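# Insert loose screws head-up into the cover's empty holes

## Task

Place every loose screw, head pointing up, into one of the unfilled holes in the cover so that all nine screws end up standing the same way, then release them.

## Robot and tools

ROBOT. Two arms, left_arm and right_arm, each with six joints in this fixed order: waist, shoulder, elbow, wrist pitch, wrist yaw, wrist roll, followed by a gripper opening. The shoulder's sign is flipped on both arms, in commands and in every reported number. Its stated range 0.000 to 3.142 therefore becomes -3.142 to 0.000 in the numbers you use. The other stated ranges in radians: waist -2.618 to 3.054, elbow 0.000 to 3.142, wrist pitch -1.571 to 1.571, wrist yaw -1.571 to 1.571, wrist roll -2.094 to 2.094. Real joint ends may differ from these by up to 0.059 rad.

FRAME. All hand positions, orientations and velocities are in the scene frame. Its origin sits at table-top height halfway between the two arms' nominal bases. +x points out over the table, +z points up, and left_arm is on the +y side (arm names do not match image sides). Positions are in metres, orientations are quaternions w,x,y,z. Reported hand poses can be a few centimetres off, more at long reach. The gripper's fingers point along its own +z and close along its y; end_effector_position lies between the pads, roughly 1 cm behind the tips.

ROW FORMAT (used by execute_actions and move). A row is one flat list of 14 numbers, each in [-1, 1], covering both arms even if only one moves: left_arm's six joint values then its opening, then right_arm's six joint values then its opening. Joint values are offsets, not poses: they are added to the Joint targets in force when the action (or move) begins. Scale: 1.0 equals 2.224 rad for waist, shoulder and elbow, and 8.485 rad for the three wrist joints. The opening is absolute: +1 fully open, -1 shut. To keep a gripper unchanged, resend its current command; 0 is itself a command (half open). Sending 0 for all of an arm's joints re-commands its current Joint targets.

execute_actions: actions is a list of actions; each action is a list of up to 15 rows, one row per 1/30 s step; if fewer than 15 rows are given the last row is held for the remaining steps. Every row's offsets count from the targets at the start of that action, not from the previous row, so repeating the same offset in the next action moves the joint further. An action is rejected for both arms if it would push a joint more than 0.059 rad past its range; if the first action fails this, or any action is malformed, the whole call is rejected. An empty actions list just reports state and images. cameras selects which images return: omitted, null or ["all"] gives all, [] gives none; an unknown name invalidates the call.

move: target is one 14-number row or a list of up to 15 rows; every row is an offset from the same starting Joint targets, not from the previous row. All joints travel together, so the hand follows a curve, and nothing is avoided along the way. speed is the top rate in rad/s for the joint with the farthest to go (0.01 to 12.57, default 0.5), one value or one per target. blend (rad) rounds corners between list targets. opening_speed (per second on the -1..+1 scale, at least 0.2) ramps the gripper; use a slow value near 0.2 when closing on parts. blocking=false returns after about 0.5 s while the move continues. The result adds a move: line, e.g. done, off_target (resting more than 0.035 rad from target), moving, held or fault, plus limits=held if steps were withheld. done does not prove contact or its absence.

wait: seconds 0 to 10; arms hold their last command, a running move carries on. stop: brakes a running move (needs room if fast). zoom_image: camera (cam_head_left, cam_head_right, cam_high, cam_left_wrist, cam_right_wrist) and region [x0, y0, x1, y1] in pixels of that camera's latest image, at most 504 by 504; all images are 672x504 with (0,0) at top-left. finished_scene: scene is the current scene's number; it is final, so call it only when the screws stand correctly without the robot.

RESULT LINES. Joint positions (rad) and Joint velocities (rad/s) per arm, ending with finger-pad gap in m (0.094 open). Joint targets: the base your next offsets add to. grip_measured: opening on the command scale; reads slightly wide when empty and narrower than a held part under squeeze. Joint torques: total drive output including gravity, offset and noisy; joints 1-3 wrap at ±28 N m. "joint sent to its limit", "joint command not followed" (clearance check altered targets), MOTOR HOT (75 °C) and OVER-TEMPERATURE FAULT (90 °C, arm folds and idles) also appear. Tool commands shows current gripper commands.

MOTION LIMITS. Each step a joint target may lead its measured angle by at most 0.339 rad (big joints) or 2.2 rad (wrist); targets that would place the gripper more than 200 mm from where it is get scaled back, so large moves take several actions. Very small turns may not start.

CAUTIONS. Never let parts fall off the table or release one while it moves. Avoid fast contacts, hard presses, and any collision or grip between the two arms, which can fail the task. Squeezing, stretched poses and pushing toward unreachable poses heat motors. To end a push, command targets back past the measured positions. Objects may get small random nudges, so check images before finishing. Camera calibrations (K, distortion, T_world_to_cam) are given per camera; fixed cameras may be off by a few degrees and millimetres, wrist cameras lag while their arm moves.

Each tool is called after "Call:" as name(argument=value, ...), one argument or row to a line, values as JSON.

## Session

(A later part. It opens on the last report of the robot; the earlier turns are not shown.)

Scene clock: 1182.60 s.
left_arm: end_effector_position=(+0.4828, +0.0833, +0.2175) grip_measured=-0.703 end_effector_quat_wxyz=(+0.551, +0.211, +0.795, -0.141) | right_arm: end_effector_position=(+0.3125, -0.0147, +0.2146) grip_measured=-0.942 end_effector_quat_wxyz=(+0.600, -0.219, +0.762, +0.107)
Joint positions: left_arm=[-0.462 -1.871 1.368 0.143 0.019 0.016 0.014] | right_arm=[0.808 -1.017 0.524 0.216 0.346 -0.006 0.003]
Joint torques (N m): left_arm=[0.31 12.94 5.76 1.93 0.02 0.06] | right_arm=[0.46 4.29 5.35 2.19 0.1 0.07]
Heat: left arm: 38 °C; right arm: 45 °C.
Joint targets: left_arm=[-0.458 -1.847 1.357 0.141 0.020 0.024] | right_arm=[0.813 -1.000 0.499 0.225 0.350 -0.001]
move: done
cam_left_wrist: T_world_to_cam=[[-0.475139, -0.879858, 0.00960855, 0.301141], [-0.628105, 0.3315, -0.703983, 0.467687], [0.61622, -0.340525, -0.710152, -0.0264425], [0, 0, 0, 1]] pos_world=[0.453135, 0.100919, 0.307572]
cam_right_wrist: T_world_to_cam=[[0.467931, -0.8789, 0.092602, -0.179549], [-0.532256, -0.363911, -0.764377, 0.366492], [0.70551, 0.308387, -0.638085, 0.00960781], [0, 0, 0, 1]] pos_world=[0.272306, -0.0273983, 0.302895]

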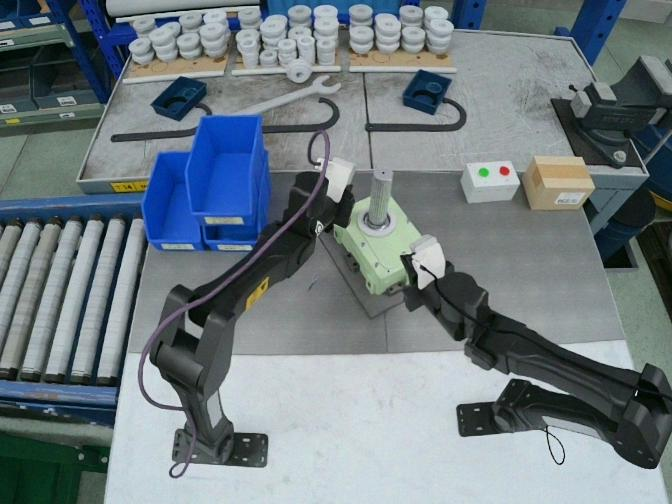

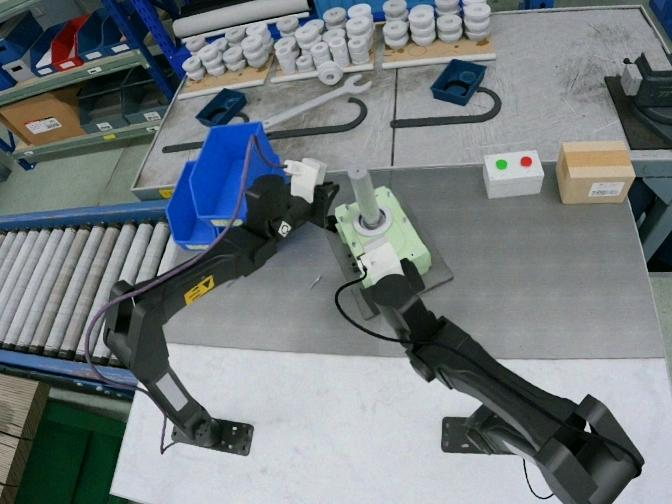

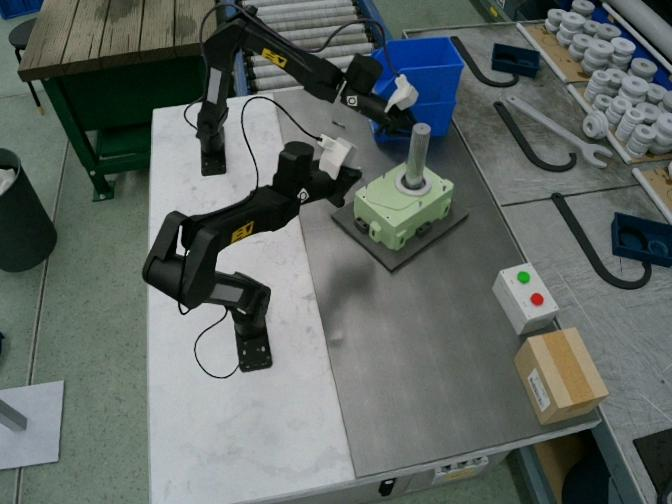

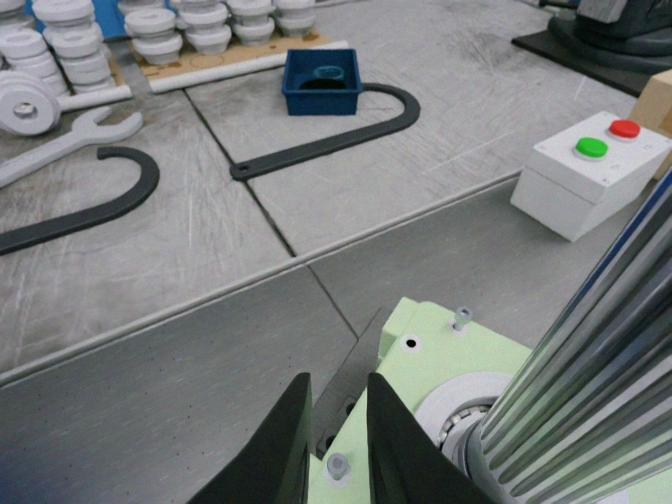

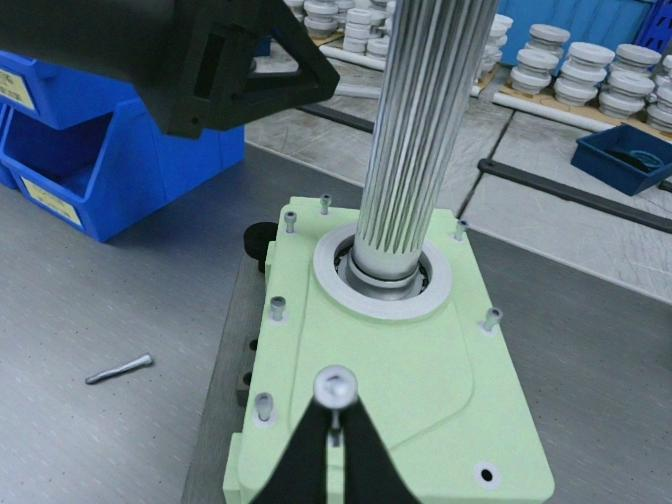

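Call:
move(
  target=[
    [0,0.0657,-0.0815,0.0041,0,0,-0.7,-0.2756,-0.045,0.1353,-0.0523,-0.0831,-0.0235,-1],
    [0,0.0657,-0.0815,0.0041,0,0,-0.7,-0.2756,-0.402,0.5097,-0.0569,-0.0831,-0.0235,-1],
    [0,0.0657,-0.0815,0.0041,0,0,-0.7,-0.2239,-0.402,0.5097,-0.0569,-0.0831,-0.0235,-1],
  ],
  speed=0.6,
  blend=0.05,
)

Scene clock: 1265.10 s.
left_arm: end_effector_position=(+0.4478, +0.1019, +0.2105) grip_measured=-0.703 end_effector_quat_wxyz=(+0.542, +0.213, +0.801, -0.139) | right_arm: end_effector_position=(+0.5353, +0.0024, +0.2450) grip_measured=-0.942 end_effector_quat_wxyz=(+0.484, -0.301, +0.801, +0.181)
Joint positions: left_arm=[-0.462 -1.736 1.192 0.161 0.019 0.016 0.014] | right_arm=[0.313 -1.872 1.601 -0.248 -0.349 -0.195 0.003]
Joint torques (N m): left_arm=[0.31 12.74 5.37 2.1 0.01 0.03] | right_arm=[0.21 9.22 9.32 1.8 -0.18 -0.06]
Heat: left arm: 38 °C; right arm: 45 °C.
Joint targets: left_arm=[-0.458 -1.701 1.175 0.176 0.020 0.024] | right_arm=[0.316 -1.894 1.633 -0.258 -0.355 -0.200]
move: done
cam_left_wrist: T_world_to_cam=[[-0.474955, -0.879957, 0.0096965, 0.300907], [-0.642183, 0.339041, -0.687497, 0.436658], [0.60168, -0.332757, -0.726122, 0.0056162], [0, 0, 0, 1]] pos_world=[0.419952, 0.118609, 0.301361]
cam_right_wrist: T_world_to_cam=[[0.661563, -0.749869, -0.00552119, -0.351438], [-0.597704, -0.522842, -0.607772, 0.511674], [0.452863, 0.405379, -0.794093, 0.0397], [0, 0, 0, 1]] pos_world=[0.520349, -0.0121016, 0.340566]

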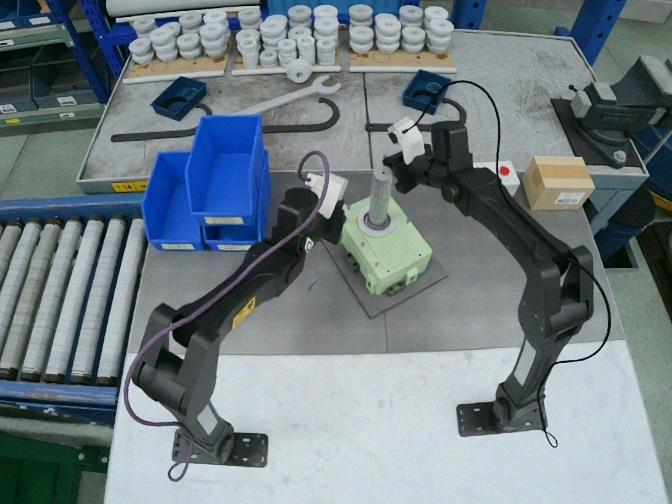

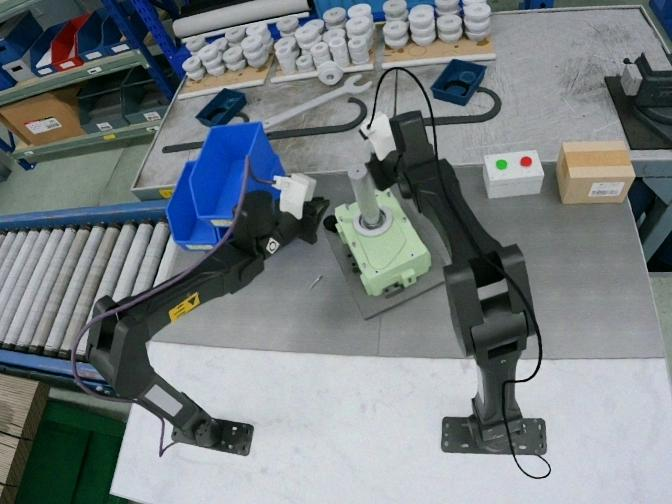

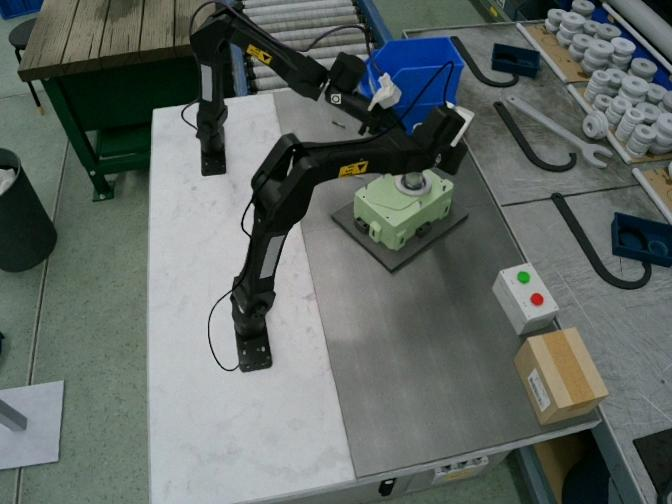

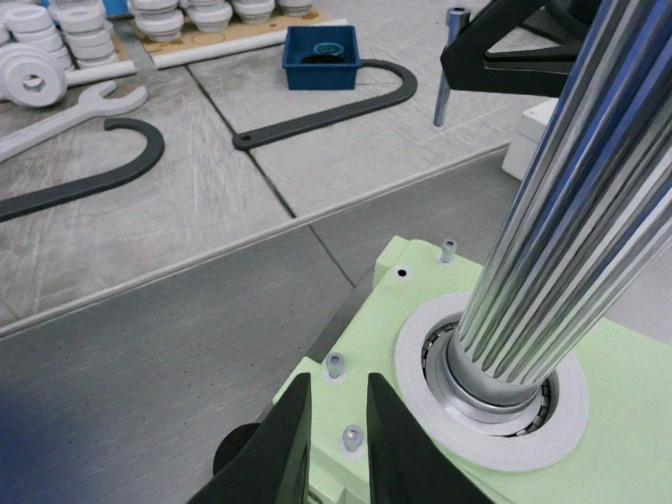

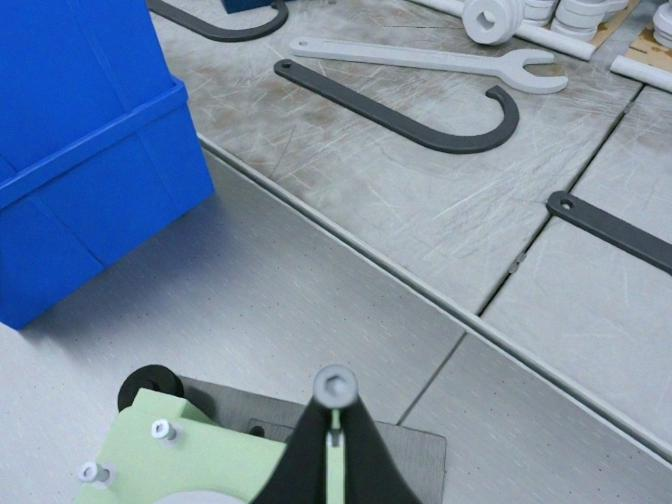

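Call:
zoom_image(
  camera="cam_left_wrist",
  region=[410, 0, 490, 140],
)

Call:
zoom_image(
  camera="cam_right_wrist",
  region=[300, 350, 370, 490],
)

Scaled by 3.600 (camera's finer frame: 960x720).

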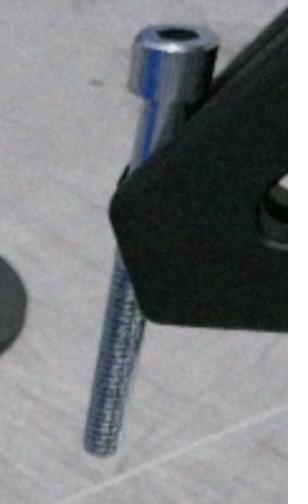

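Scaled by 3.600 (camera's finer frame: 960x720).

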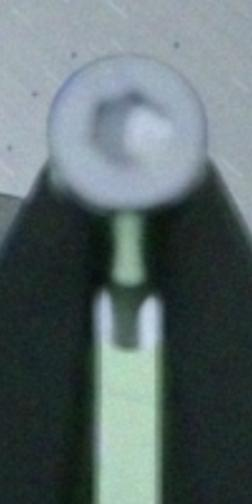

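Call:
move(
  target=[0,0,0,0,0,0,-0.7,0,-0.0364,-0.1196,0.0375,0,0,-1],
  speed=0.3,
  cameras=["cam_left_wrist","cam_right_wrist"],
)

Call:
zoom_image(
  camera="cam_left_wrist",
  region=[370, 190, 450, 310],
)

Call:
zoom_image(
  camera="cam_right_wrist",
  region=[306, 390, 366, 490],
)

Scene clock: 1298.63 s.
left_arm: end_effector_position=(+0.4478, +0.1020, +0.2104) grip_measured=-0.703 end_effector_quat_wxyz=(+0.542, +0.213, +0.801, -0.139) | right_arm: end_effector_position=(+0.5420, +0.0048, +0.1662) grip_measured=-0.942 end_effector_quat_wxyz=(+0.486, -0.302, +0.800, +0.181)
Joint positions: left_arm=[-0.462 -1.736 1.192 0.161 0.019 0.016 0.014] | right_arm=[0.313 -1.951 1.386 0.05 -0.349 -0.195 0.003]
Joint torques (N m): left_arm=[0.23 12.86 5.38 2.1 0.02 0.07] | right_arm=[0.21 9.55 5.48 2.05 -0.17 -0.06]
Heat: left arm: 40 °C; right arm: 46 °C.
Joint targets: left_arm=[-0.458 -1.701 1.175 0.176 0.020 0.024] | right_arm=[0.316 -1.975 1.367 0.060 -0.355 -0.200]
move: done
cam_left_wrist: T_world_to_cam=[[-0.474955, -0.879957, 0.0096965, 0.300908], [-0.642183, 0.339041, -0.687497, 0.436589], [0.60168, -0.332757, -0.726122, 0.00554359], [0, 0, 0, 1]] pos_world=[0.419952, 0.118609, 0.301261]
cam_right_wrist: T_world_to_cam=[[0.662053, -0.749445, -0.00436595, -0.355012], [-0.59526, -0.52229, -0.610638, 0.468158], [0.455359, 0.406874, -0.791898, -0.0286142], [0, 0, 0, 1]] pos_world=[0.526742, -0.00990518, 0.261666]

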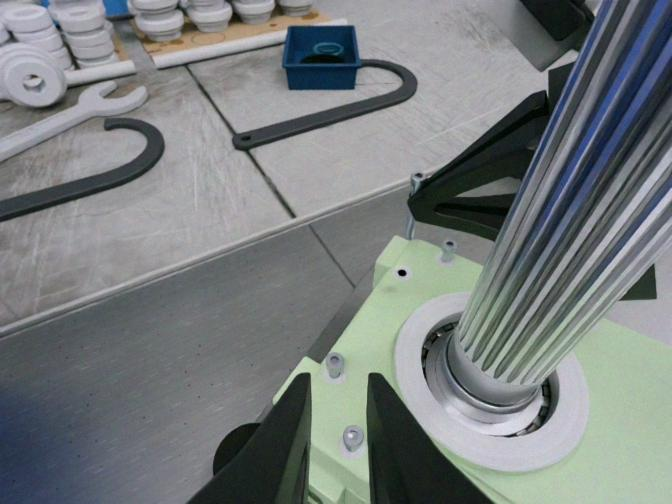

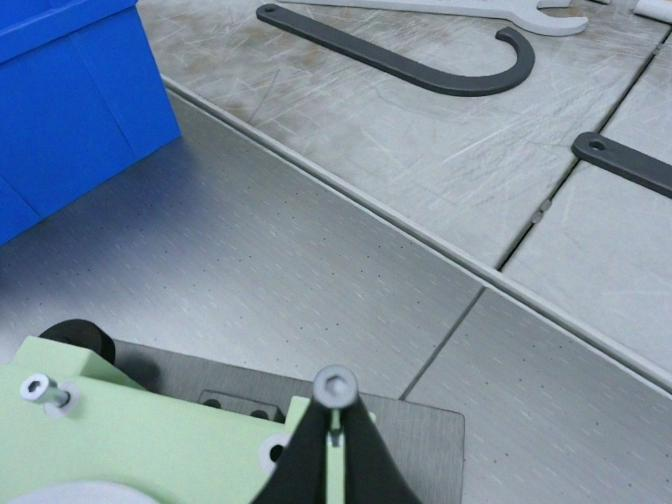

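Scaled by 4.200 (camera's finer frame: 960x720).

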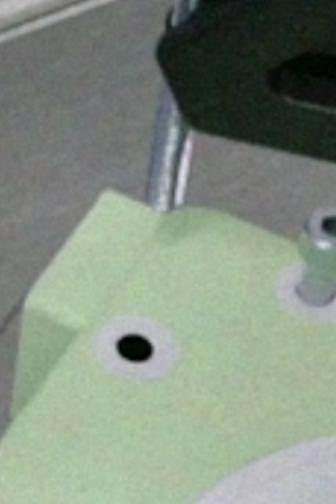

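Scaled by 5.040 (camera's finer frame: 960x720).

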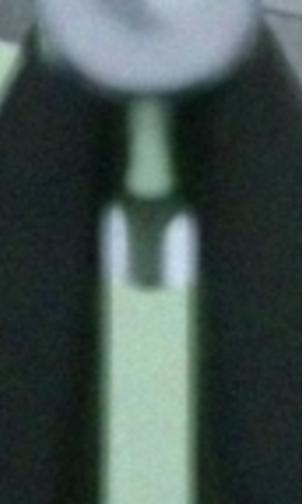

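Call:
move(
  target=[0,0,0,0,0,0,-0.7,0.0136,0.0387,-0.0092,-0.0035,0,0,-1],
  speed=0.2,
  cameras=["cam_left_wrist","cam_right_wrist"],
)

Call:
zoom_image(
  camera="cam_left_wrist",
  region=[370, 190, 450, 310],
)

Call:
zoom_image(
  camera="cam_right_wrist",
  region=[306, 390, 366, 490],
)

Scene clock: 1363.73 s.
left_arm: end_effector_position=(+0.4478, +0.1020, +0.2104) grip_measured=-0.703 end_effector_quat_wxyz=(+0.542, +0.213, +0.801, -0.139) | right_arm: end_effector_position=(+0.5386, +0.0033, +0.1646) grip_measured=-0.942 end_effector_quat_wxyz=(+0.483, -0.299, +0.804, +0.173)
Joint positions: left_arm=[-0.462 -1.736 1.192 0.161 0.019 0.016 0.014] | right_arm=[0.319 -1.937 1.37 0.045 -0.327 -0.194 0.003]
Joint torques (N m): left_arm=[0.29 12.7 5.29 2.11 -0.01 0.04] | right_arm=[2.1 15.57 5.22 1.76 -0.36 -0.07]
Heat: left arm: 40 °C; right arm: 47 °C.
Joint targets: left_arm=[-0.458 -1.701 1.175 0.176 0.020 0.024] | right_arm=[0.346 -1.889 1.347 0.030 -0.355 -0.200]
move: off_target (right_arm); right_arm: the shoulder is farthest, 0.048 rad from its target
cam_left_wrist: T_world_to_cam=[[-0.474955, -0.879957, 0.0096965, 0.300908], [-0.642183, 0.339041, -0.687497, 0.436589], [0.60168, -0.332757, -0.726122, 0.00554359], [0, 0, 0, 1]] pos_world=[0.419952, 0.118609, 0.301261]
cam_right_wrist: T_world_to_cam=[[0.651677, -0.758493, 0.00247419, -0.349324], [-0.604738, -0.521538, -0.601905, 0.468], [0.457831, 0.390752, -0.798564, -0.0278973], [0, 0, 0, 1]] pos_world=[0.523436, -0.00997925, 0.260278]

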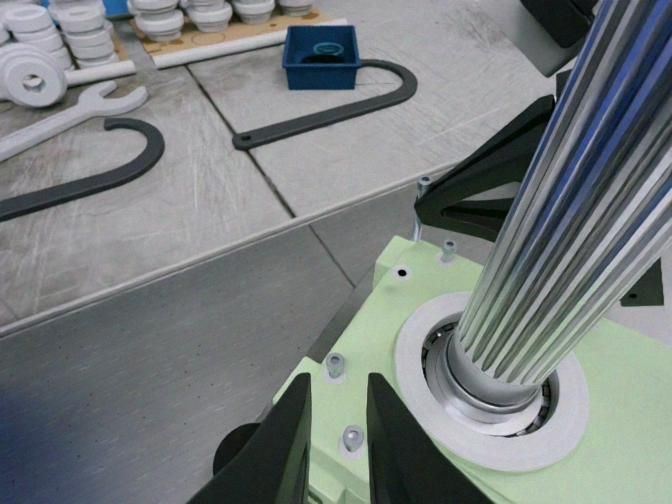

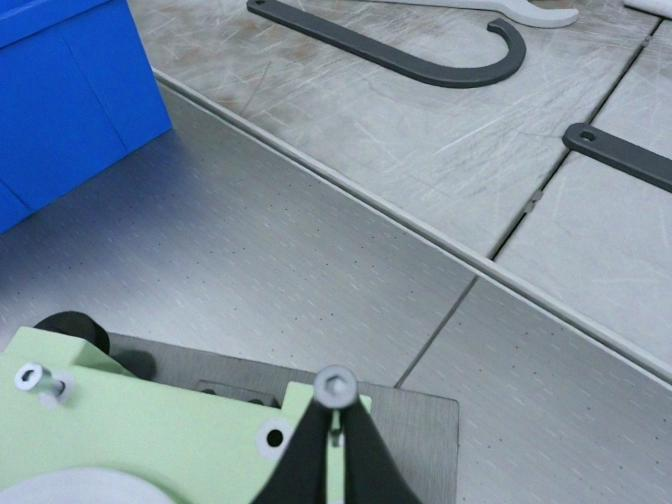

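Scaled by 4.200 (camera's finer frame: 960x720).

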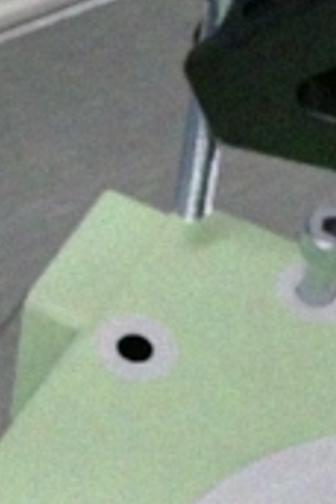

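Scaled by 5.040 (camera's finer frame: 960x720).

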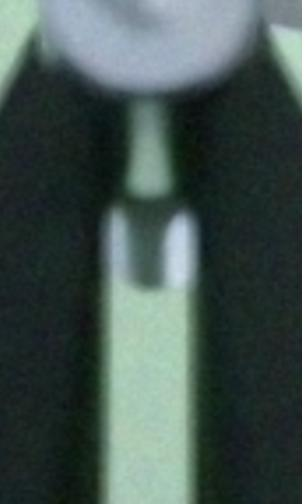

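Call:
move(
  target=[
    [0,0,0,0,0,0,-0.7,-0.0139,0,0,0,0,0,-1],
    [0,0,0,0,0,0,-0.7,-0.0139,-0.0022,0.1286,-0.0339,0,0,-1],
    [0,0,0,0,0,0,-0.7,-0.1016,-0.0022,0.1286,-0.0339,0,0,-1],
    [0,0,0,0,0,0,-0.7,-0.1106,-0.1632,0.3665,-0.0975,-0.0706,-0.0689,-1],
    [0,0,0,0,0,0,-0.7,-0.0926,-0.1632,0.3665,-0.0975,-0.0706,-0.0689,-1],
  ],
  speed=[0.2,0.4,0.6,0.6,0.3],
  blend=[0,0.03,0.05,0.05,0],
)

Call:
zoom_image(
  camera="cam_left_wrist",
  region=[350, 60, 500, 300],
)

Scene clock: 1424.83 s.
left_arm: end_effector_position=(+0.4478, +0.1020, +0.2104) grip_measured=-0.703 end_effector_quat_wxyz=(+0.542, +0.213, +0.801, -0.139) | right_arm: end_effector_position=(+0.5418, -0.0108, +0.2309) grip_measured=-0.942 end_effector_quat_wxyz=(+0.422, -0.511, +0.683, +0.307)
Joint positions: left_arm=[-0.462 -1.736 1.192 0.161 0.019 0.016 0.014] | right_arm=[0.137 -2.218 2.125 -0.779 -0.935 -0.777 0.003]
Joint torques (N m): left_arm=[0.24 12.88 5.31 2.09 0 0.09] | right_arm=[0.21 10.78 9.35 1.1 -0.58 -0.14]
Heat: left arm: 41 °C; right arm: 45 °C.
Joint targets: left_arm=[-0.458 -1.701 1.175 0.176 0.020 0.024] | right_arm=[0.140 -2.252 2.162 -0.797 -0.954 -0.784]
move: off_target (right_arm); blend cut to 0.02 rad at target 4; right_arm: the elbow is farthest, 0.038 rad from its target
cam_left_wrist: T_world_to_cam=[[-0.474955, -0.879957, 0.0096965, 0.300908], [-0.642183, 0.339041, -0.687497, 0.436589], [0.60168, -0.332757, -0.726122, 0.00554359], [0, 0, 0, 1]] pos_world=[0.419952, 0.118609, 0.301261]
cam_right_wrist: T_world_to_cam=[[0.958851, -0.283886, 0.0037012, -0.523864], [-0.221148, -0.754996, -0.617312, 0.295745], [0.178041, 0.591092, -0.78671, 0.180071], [0, 0, 0, 1]] pos_world=[0.535651, -0.0318698, 0.32617]

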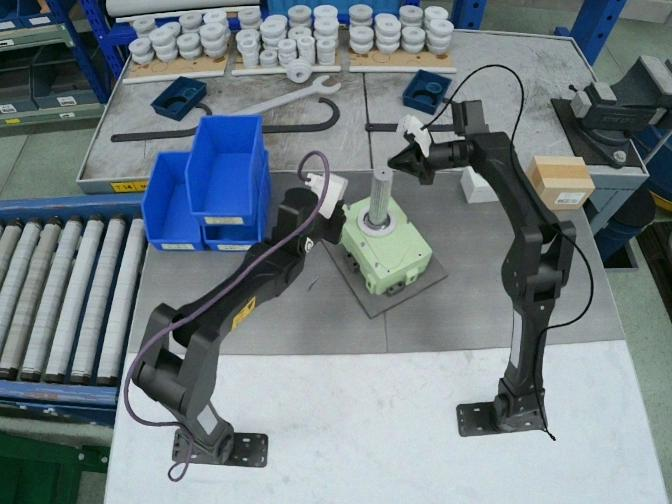

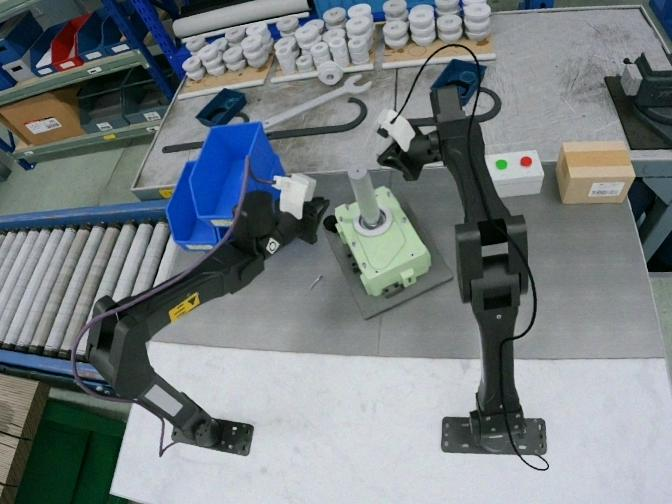

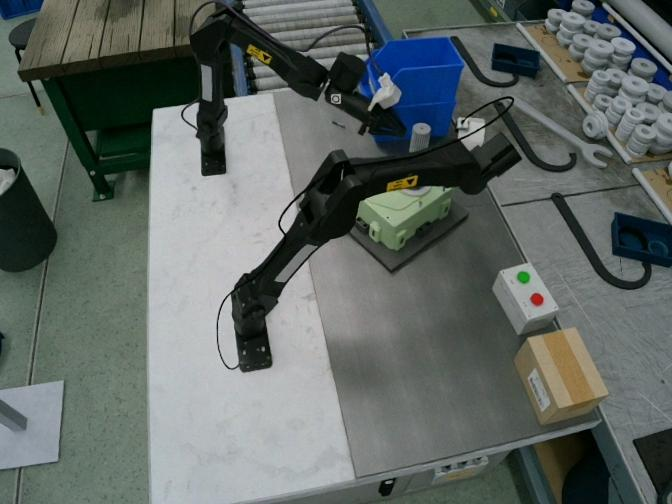

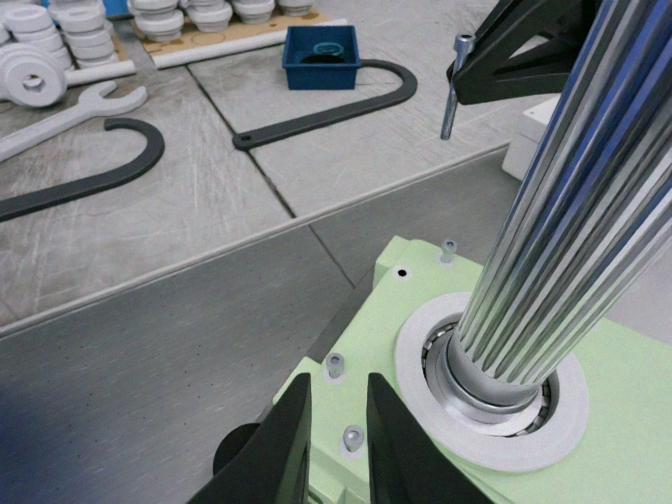

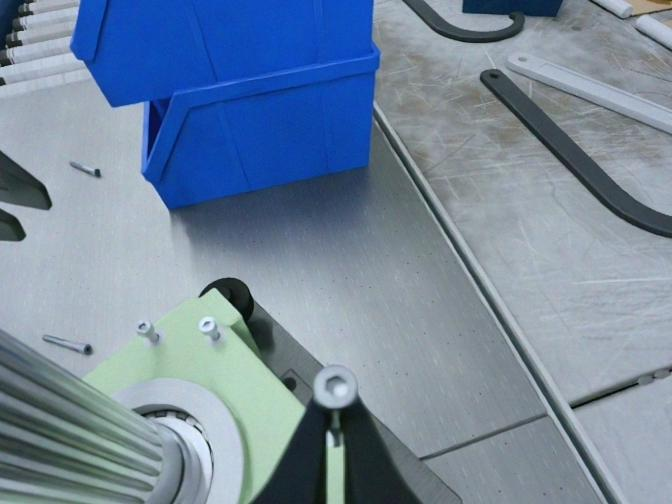

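Scaled by 2.100 (camera's finer frame: 960x720).

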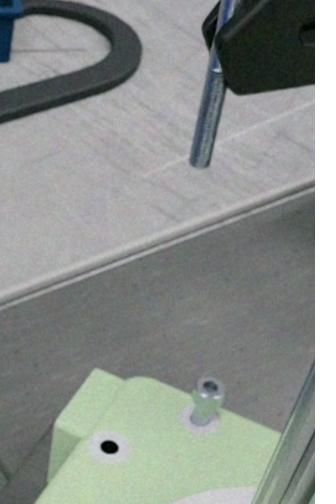

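Call:
move(
  target=[0,0,0,0,0,0,-0.7,0.0238,-0.0063,-0.0931,0.0244,0,0,-1],
  speed=0.25,
  cameras=["cam_left_wrist","cam_right_wrist"],
)

Call:
zoom_image(
  camera="cam_left_wrist",
  region=[370, 160, 470, 310],
)

Scene clock: 1460.37 s.
left_arm: end_effector_position=(+0.4478, +0.1020, +0.2104) grip_measured=-0.703 end_effector_quat_wxyz=(+0.542, +0.213, +0.801, -0.139) | right_arm: end_effector_position=(+0.5383, +0.0159, +0.1891) grip_measured=-0.942 end_effector_quat_wxyz=(+0.421, -0.530, +0.665, +0.315)
Joint positions: left_arm=[-0.462 -1.736 1.192 0.161 0.019 0.016 0.014] | right_arm=[0.186 -2.234 1.976 -0.597 -0.937 -0.778 0.003]
Joint torques (N m): left_arm=[0.28 12.75 5.24 2.1 0 0.1] | right_arm=[0.54 11.12 5.23 1.35 -0.54 -0.07]
Heat: left arm: 41 °C; right arm: 40 °C.
Joint targets: left_arm=[-0.458 -1.701 1.175 0.176 0.020 0.024] | right_arm=[0.193 -2.266 1.955 -0.590 -0.954 -0.785]
move: done
cam_left_wrist: T_world_to_cam=[[-0.474955, -0.879957, 0.0096965, 0.300908], [-0.642183, 0.339041, -0.687497, 0.436589], [0.60168, -0.332757, -0.726122, 0.00554359], [0, 0, 0, 1]] pos_world=[0.419952, 0.118609, 0.301261]
cam_right_wrist: T_world_to_cam=[[0.971758, -0.235124, 0.0200943, -0.523639], [-0.171557, -0.762365, -0.623993, 0.263991], [0.162035, 0.602923, -0.781171, 0.139446], [0, 0, 0, 1]] pos_world=[0.531544, -0.00593717, 0.284182]

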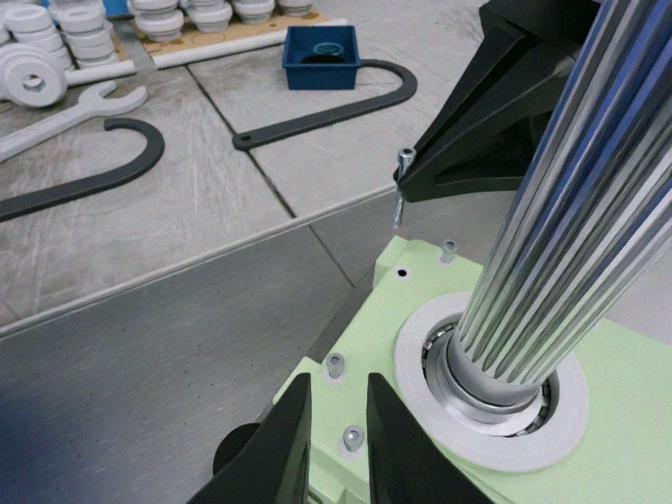

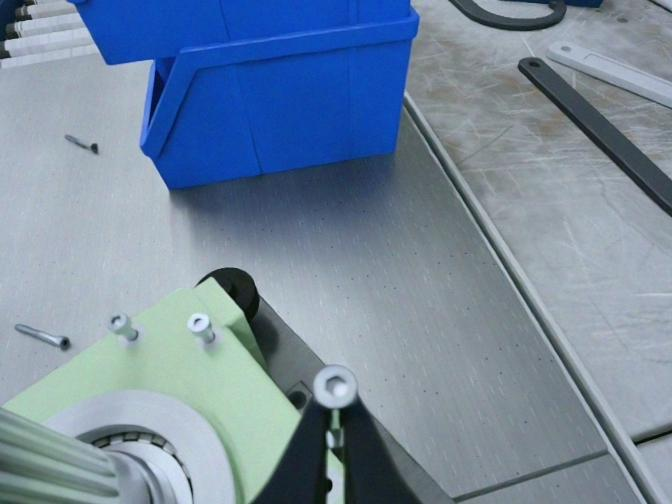

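Scaled by 3.360 (camera's finer frame: 960x720).

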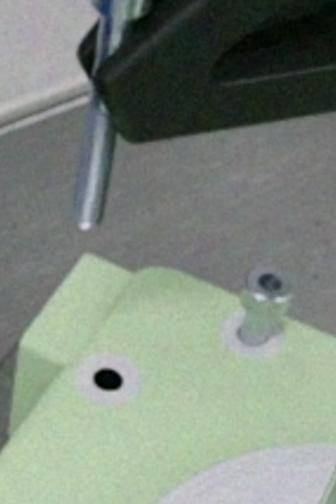

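Call:
move(
  target=[0,0,0,0,0,0,-0.7,-0.0072,0.04,-0.0562,0.0138,0,0,-1],
  speed=0.2,
  cameras=["cam_left_wrist","cam_right_wrist"],
)

Call:
zoom_image(
  camera="cam_left_wrist",
  region=[370, 210, 450, 290],
)

Call:
zoom_image(
  camera="cam_right_wrist",
  region=[306, 390, 366, 490],
)

Scene clock: 1485.87 s.
left_arm: end_effector_position=(+0.4478, +0.1020, +0.2104) grip_measured=-0.703 end_effector_quat_wxyz=(+0.542, +0.213, +0.801, -0.139) | right_arm: end_effector_position=(+0.5344, +0.0152, +0.1631) grip_measured=-0.942 end_effector_quat_wxyz=(+0.423, -0.531, +0.664, +0.314)
Joint positions: left_arm=[-0.462 -1.736 1.192 0.161 0.019 0.016 0.014] | right_arm=[0.186 -2.223 1.851 -0.479 -0.937 -0.778 0.003]
Joint torques (N m): left_arm=[0.36 12.72 5.26 2.11 -0.04 0.04] | right_arm=[-0.72 17.62 5.39 1.45 -0.54 -0.07]
Heat: left arm: 41 °C; right arm: 39 °C.
Joint targets: left_arm=[-0.458 -1.701 1.175 0.176 0.020 0.024] | right_arm=[0.177 -2.177 1.830 -0.473 -0.954 -0.784]
move: off_target (right_arm); right_arm: the shoulder is farthest, 0.046 rad from its target
cam_left_wrist: T_world_to_cam=[[-0.474955, -0.879957, 0.0096965, 0.300908], [-0.642183, 0.339041, -0.687497, 0.436589], [0.60168, -0.332757, -0.726122, 0.00554359], [0, 0, 0, 1]] pos_world=[0.419952, 0.118609, 0.301261]
cam_right_wrist: T_world_to_cam=[[0.971721, -0.234892, 0.0241536, -0.520141], [-0.168571, -0.761694, -0.625624, 0.245207], [0.165352, 0.603861, -0.77975, 0.118133], [0, 0, 0, 1]] pos_world=[0.527233, -0.0067398, 0.258085]

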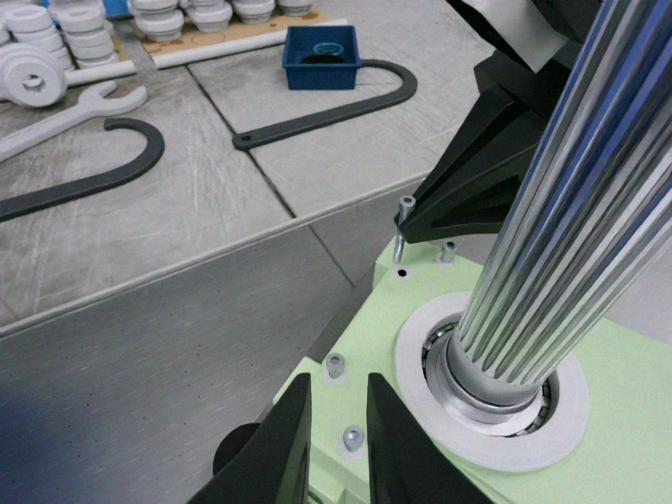

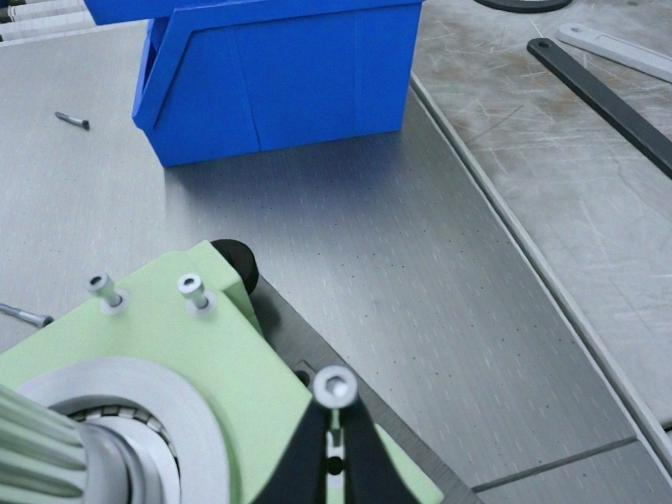

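Scaled by 6.300 (camera's finer frame: 960x720).

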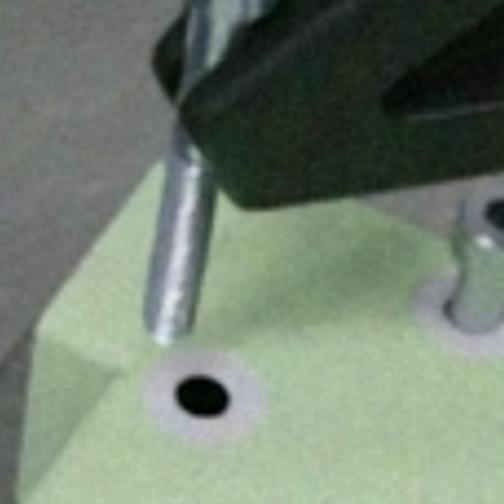

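Scaled by 5.040 (camera's finer frame: 960x720).

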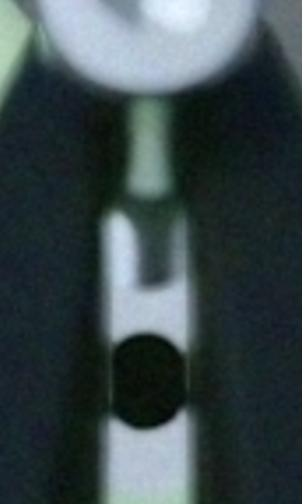

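Call:
move(
  target=[
    [0,0,0,0,0,0,-0.7,0,0.0085,0,0,0,0,-1],
    [0,0,0,0,0,0,-0.7,-0.0027,0.0085,-0.0076,0,0,0,-1],
  ],
  speed=0.1,
  cameras=["cam_left_wrist","cam_right_wrist"],
)

Call:
zoom_image(
  camera="cam_left_wrist",
  region=[370, 210, 450, 290],
)

Call:
zoom_image(
  camera="cam_right_wrist",
  region=[306, 390, 366, 490],
)

Scene clock: 1509.70 s.
left_arm: end_effector_position=(+0.4478, +0.1020, +0.2104) grip_measured=-0.703 end_effector_quat_wxyz=(+0.542, +0.213, +0.801, -0.139) | right_arm: end_effector_position=(+0.5331, +0.0104, +0.1706) grip_measured=-0.942 end_effector_quat_wxyz=(+0.429, -0.529, +0.663, +0.310)
Joint positions: left_arm=[-0.462 -1.736 1.192 0.161 0.019 0.016 0.014] | right_arm=[0.178 -2.198 1.835 -0.475 -0.938 -0.778 0.003]
Joint torques (N m): left_arm=[0.14 12.77 5.31 2.12 0.01 0.1] | right_arm=[-0.5 16.76 5.09 1.4 -0.53 -0.07]
Heat: left arm: 41 °C; right arm: 40 °C.
Joint targets: left_arm=[-0.458 -1.701 1.175 0.176 0.020 0.024] | right_arm=[0.171 -2.158 1.813 -0.473 -0.954 -0.784]
move: off_target (right_arm); right_arm: the shoulder is farthest, 0.040 rad from its target
cam_left_wrist: T_world_to_cam=[[-0.474955, -0.879957, 0.0096965, 0.300908], [-0.642183, 0.339041, -0.687497, 0.436589], [0.60168, -0.332757, -0.726122, 0.00554359], [0, 0, 0, 1]] pos_world=[0.419952, 0.118609, 0.301261]
cam_right_wrist: T_world_to_cam=[[0.969488, -0.242624, 0.0350216, -0.520738], [-0.167098, -0.758603, -0.629761, 0.245877], [0.179363, 0.604694, -0.775999, 0.118958], [0, 0, 0, 1]] pos_world=[0.524598, -0.0117532, 0.265393]

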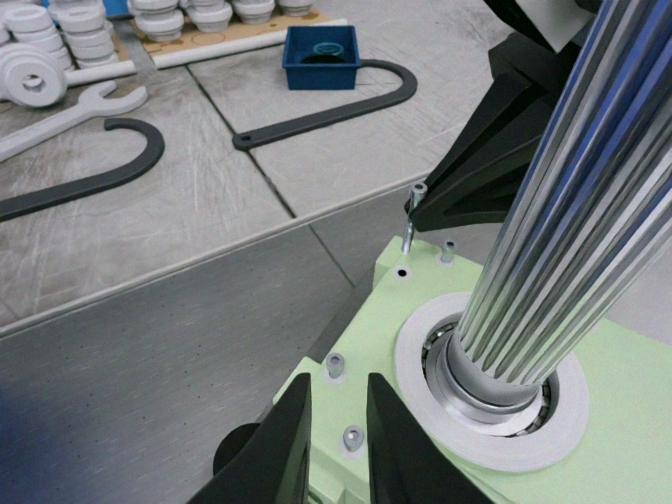

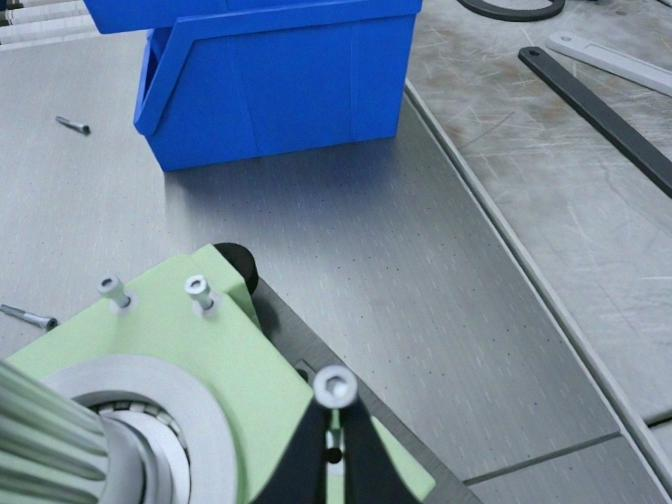

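Scaled by 6.300 (camera's finer frame: 960x720).

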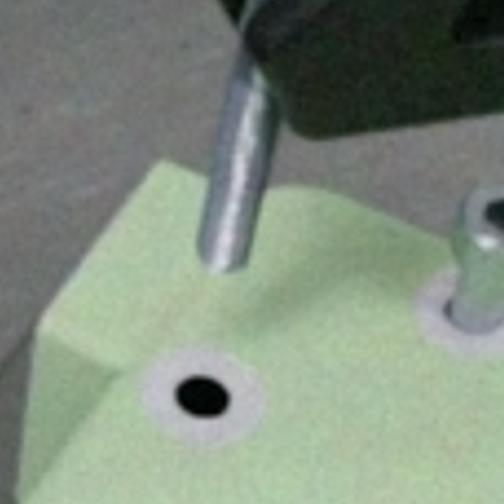

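Scaled by 5.040 (camera's finer frame: 960x720).

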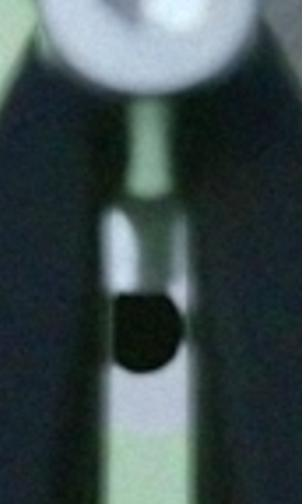

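Call:
move(
  target=[0,0,0,0,0,0,-0.7,0,-0.038,0,0,0,0,-1],
  speed=0.1,
  cameras=["cam_left_wrist","cam_right_wrist"],
)

Call:
zoom_image(
  camera="cam_left_wrist",
  region=[380, 230, 430, 280],
)

Call:
zoom_image(
  camera="cam_right_wrist",
  region=[316, 420, 356, 480],
)

Scene clock: 1527.20 s.
left_arm: end_effector_position=(+0.4478, +0.1020, +0.2104) grip_measured=-0.703 end_effector_quat_wxyz=(+0.542, +0.213, +0.801, -0.139) | right_arm: end_effector_position=(+0.5338, +0.0105, +0.1645) grip_measured=-0.942 end_effector_quat_wxyz=(+0.425, -0.528, +0.666, +0.312)
Joint positions: left_arm=[-0.462 -1.736 1.192 0.161 0.019 0.016 0.014] | right_arm=[0.178 -2.21 1.835 -0.474 -0.938 -0.779 0.003]
Joint torques (N m): left_arm=[0.18 12.88 5.29 2.06 0.03 0.09] | right_arm=[-0.5 10.84 5.14 1.34 -0.53 -0.07]
Heat: left arm: 41 °C; right arm: 44 °C.
Joint targets: left_arm=[-0.458 -1.701 1.175 0.176 0.020 0.024] | right_arm=[0.171 -2.243 1.813 -0.473 -0.954 -0.785]
move: done
cam_left_wrist: T_world_to_cam=[[-0.474955, -0.879957, 0.0096965, 0.300908], [-0.642183, 0.339041, -0.687497, 0.436589], [0.60168, -0.332757, -0.726122, 0.00554359], [0, 0, 0, 1]] pos_world=[0.419952, 0.118609, 0.301261]
cam_right_wrist: T_world_to_cam=[[0.969853, -0.242372, 0.0253096, -0.519799], [-0.173574, -0.759964, -0.62636, 0.245188], [0.171047, 0.603084, -0.779123, 0.119049], [0, 0, 0, 1]] pos_world=[0.526324, -0.0114478, 0.259486]

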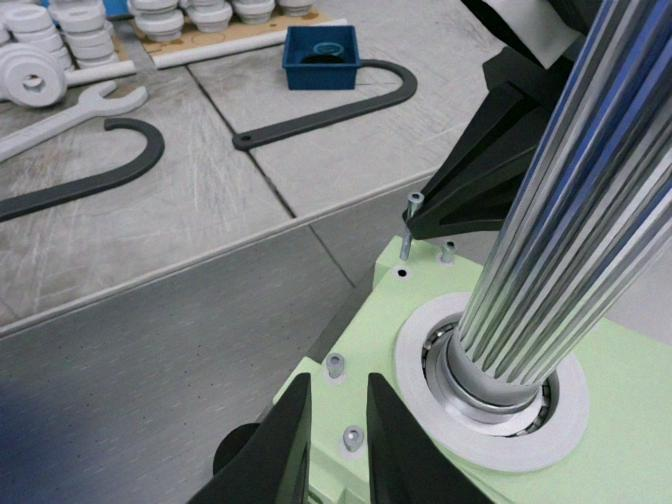

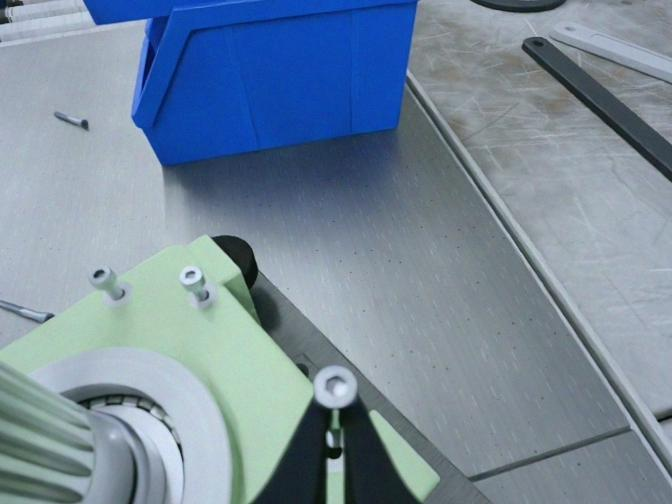

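Scaled by 10.080 (camera's finer frame: 960x720).

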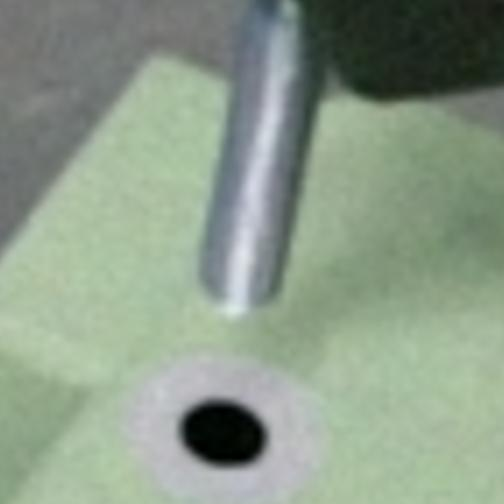

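Scaled by 8.400 (camera's finer frame: 960x720).

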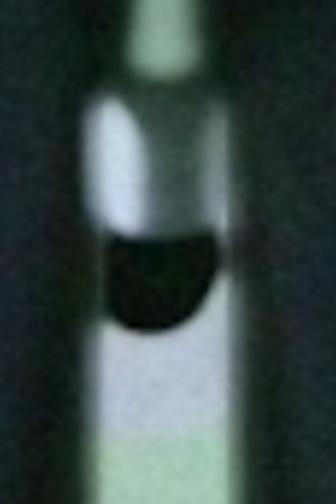

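Call:
move(
  target=[0,0,0,0,0,0,-0.7,0,-0.0047,-0.0012,0,0,0,-1],
  speed=0.1,
  cameras=["cam_left_wrist","cam_right_wrist"],
)

Call:
zoom_image(
  camera="cam_left_wrist",
  region=[380, 230, 430, 280],
)

Call:
zoom_image(
  camera="cam_right_wrist",
  region=[316, 420, 356, 480],
)

Scene clock: 1544.47 s.
left_arm: end_effector_position=(+0.4478, +0.1020, +0.2104) grip_measured=-0.703 end_effector_quat_wxyz=(+0.542, +0.213, +0.801, -0.139) | right_arm: end_effector_position=(+0.5342, +0.0106, +0.1593) grip_measured=-0.942 end_effector_quat_wxyz=(+0.421, -0.527, +0.668, +0.314)
Joint positions: left_arm=[-0.462 -1.736 1.192 0.161 0.019 0.016 0.014] | right_arm=[0.178 -2.22 1.835 -0.474 -0.938 -0.779 0.003]
Joint torques (N m): left_arm=[0.03 12.75 5.3 2.07 -0.02 0.05] | right_arm=[-0.51 10.84 4.88 1.34 -0.53 -0.07]
Heat: left arm: 41 °C; right arm: 40 °C.
Joint targets: left_arm=[-0.458 -1.701 1.175 0.176 0.020 0.024] | right_arm=[0.171 -2.253 1.810 -0.473 -0.954 -0.785]
move: done
cam_left_wrist: T_world_to_cam=[[-0.474955, -0.879957, 0.0096965, 0.300908], [-0.642183, 0.339041, -0.687497, 0.436589], [0.60168, -0.332757, -0.726122, 0.00554359], [0, 0, 0, 1]] pos_world=[0.419952, 0.118609, 0.301261]
cam_right_wrist: T_world_to_cam=[[0.970061, -0.242314, 0.0163004, -0.518722], [-0.179645, -0.761102, -0.623259, 0.244776], [0.163431, 0.601671, -0.781845, 0.119416], [0, 0, 0, 1]] pos_world=[0.527649, -0.0112433, 0.254379]

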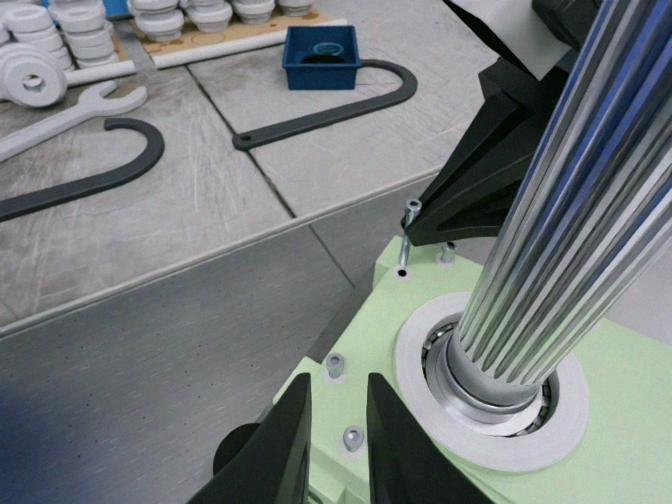

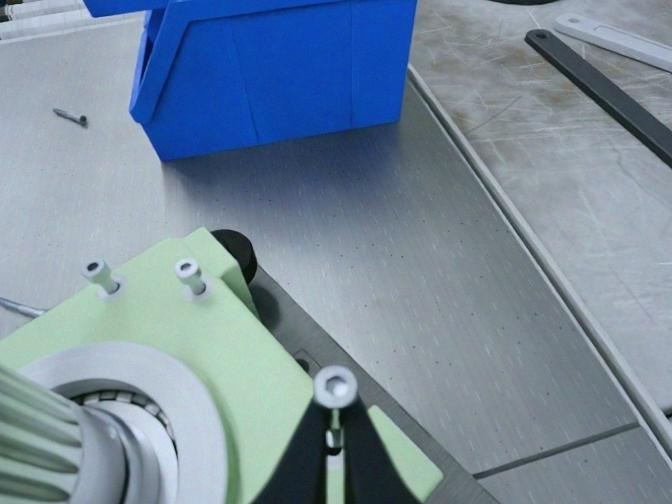

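Scaled by 10.080 (camera's finer frame: 960x720).

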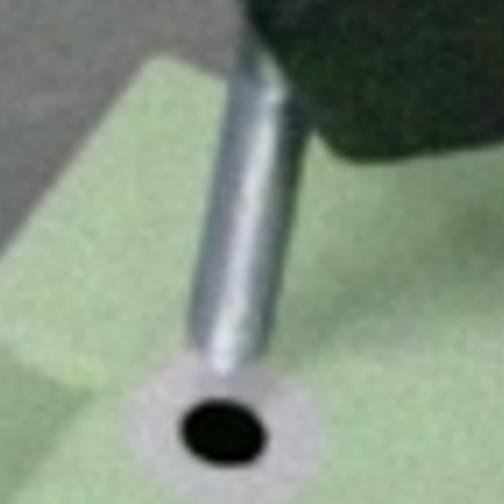

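Scaled by 8.400 (camera's finer frame: 960x720).

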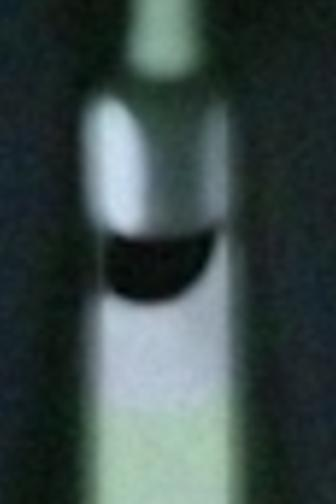

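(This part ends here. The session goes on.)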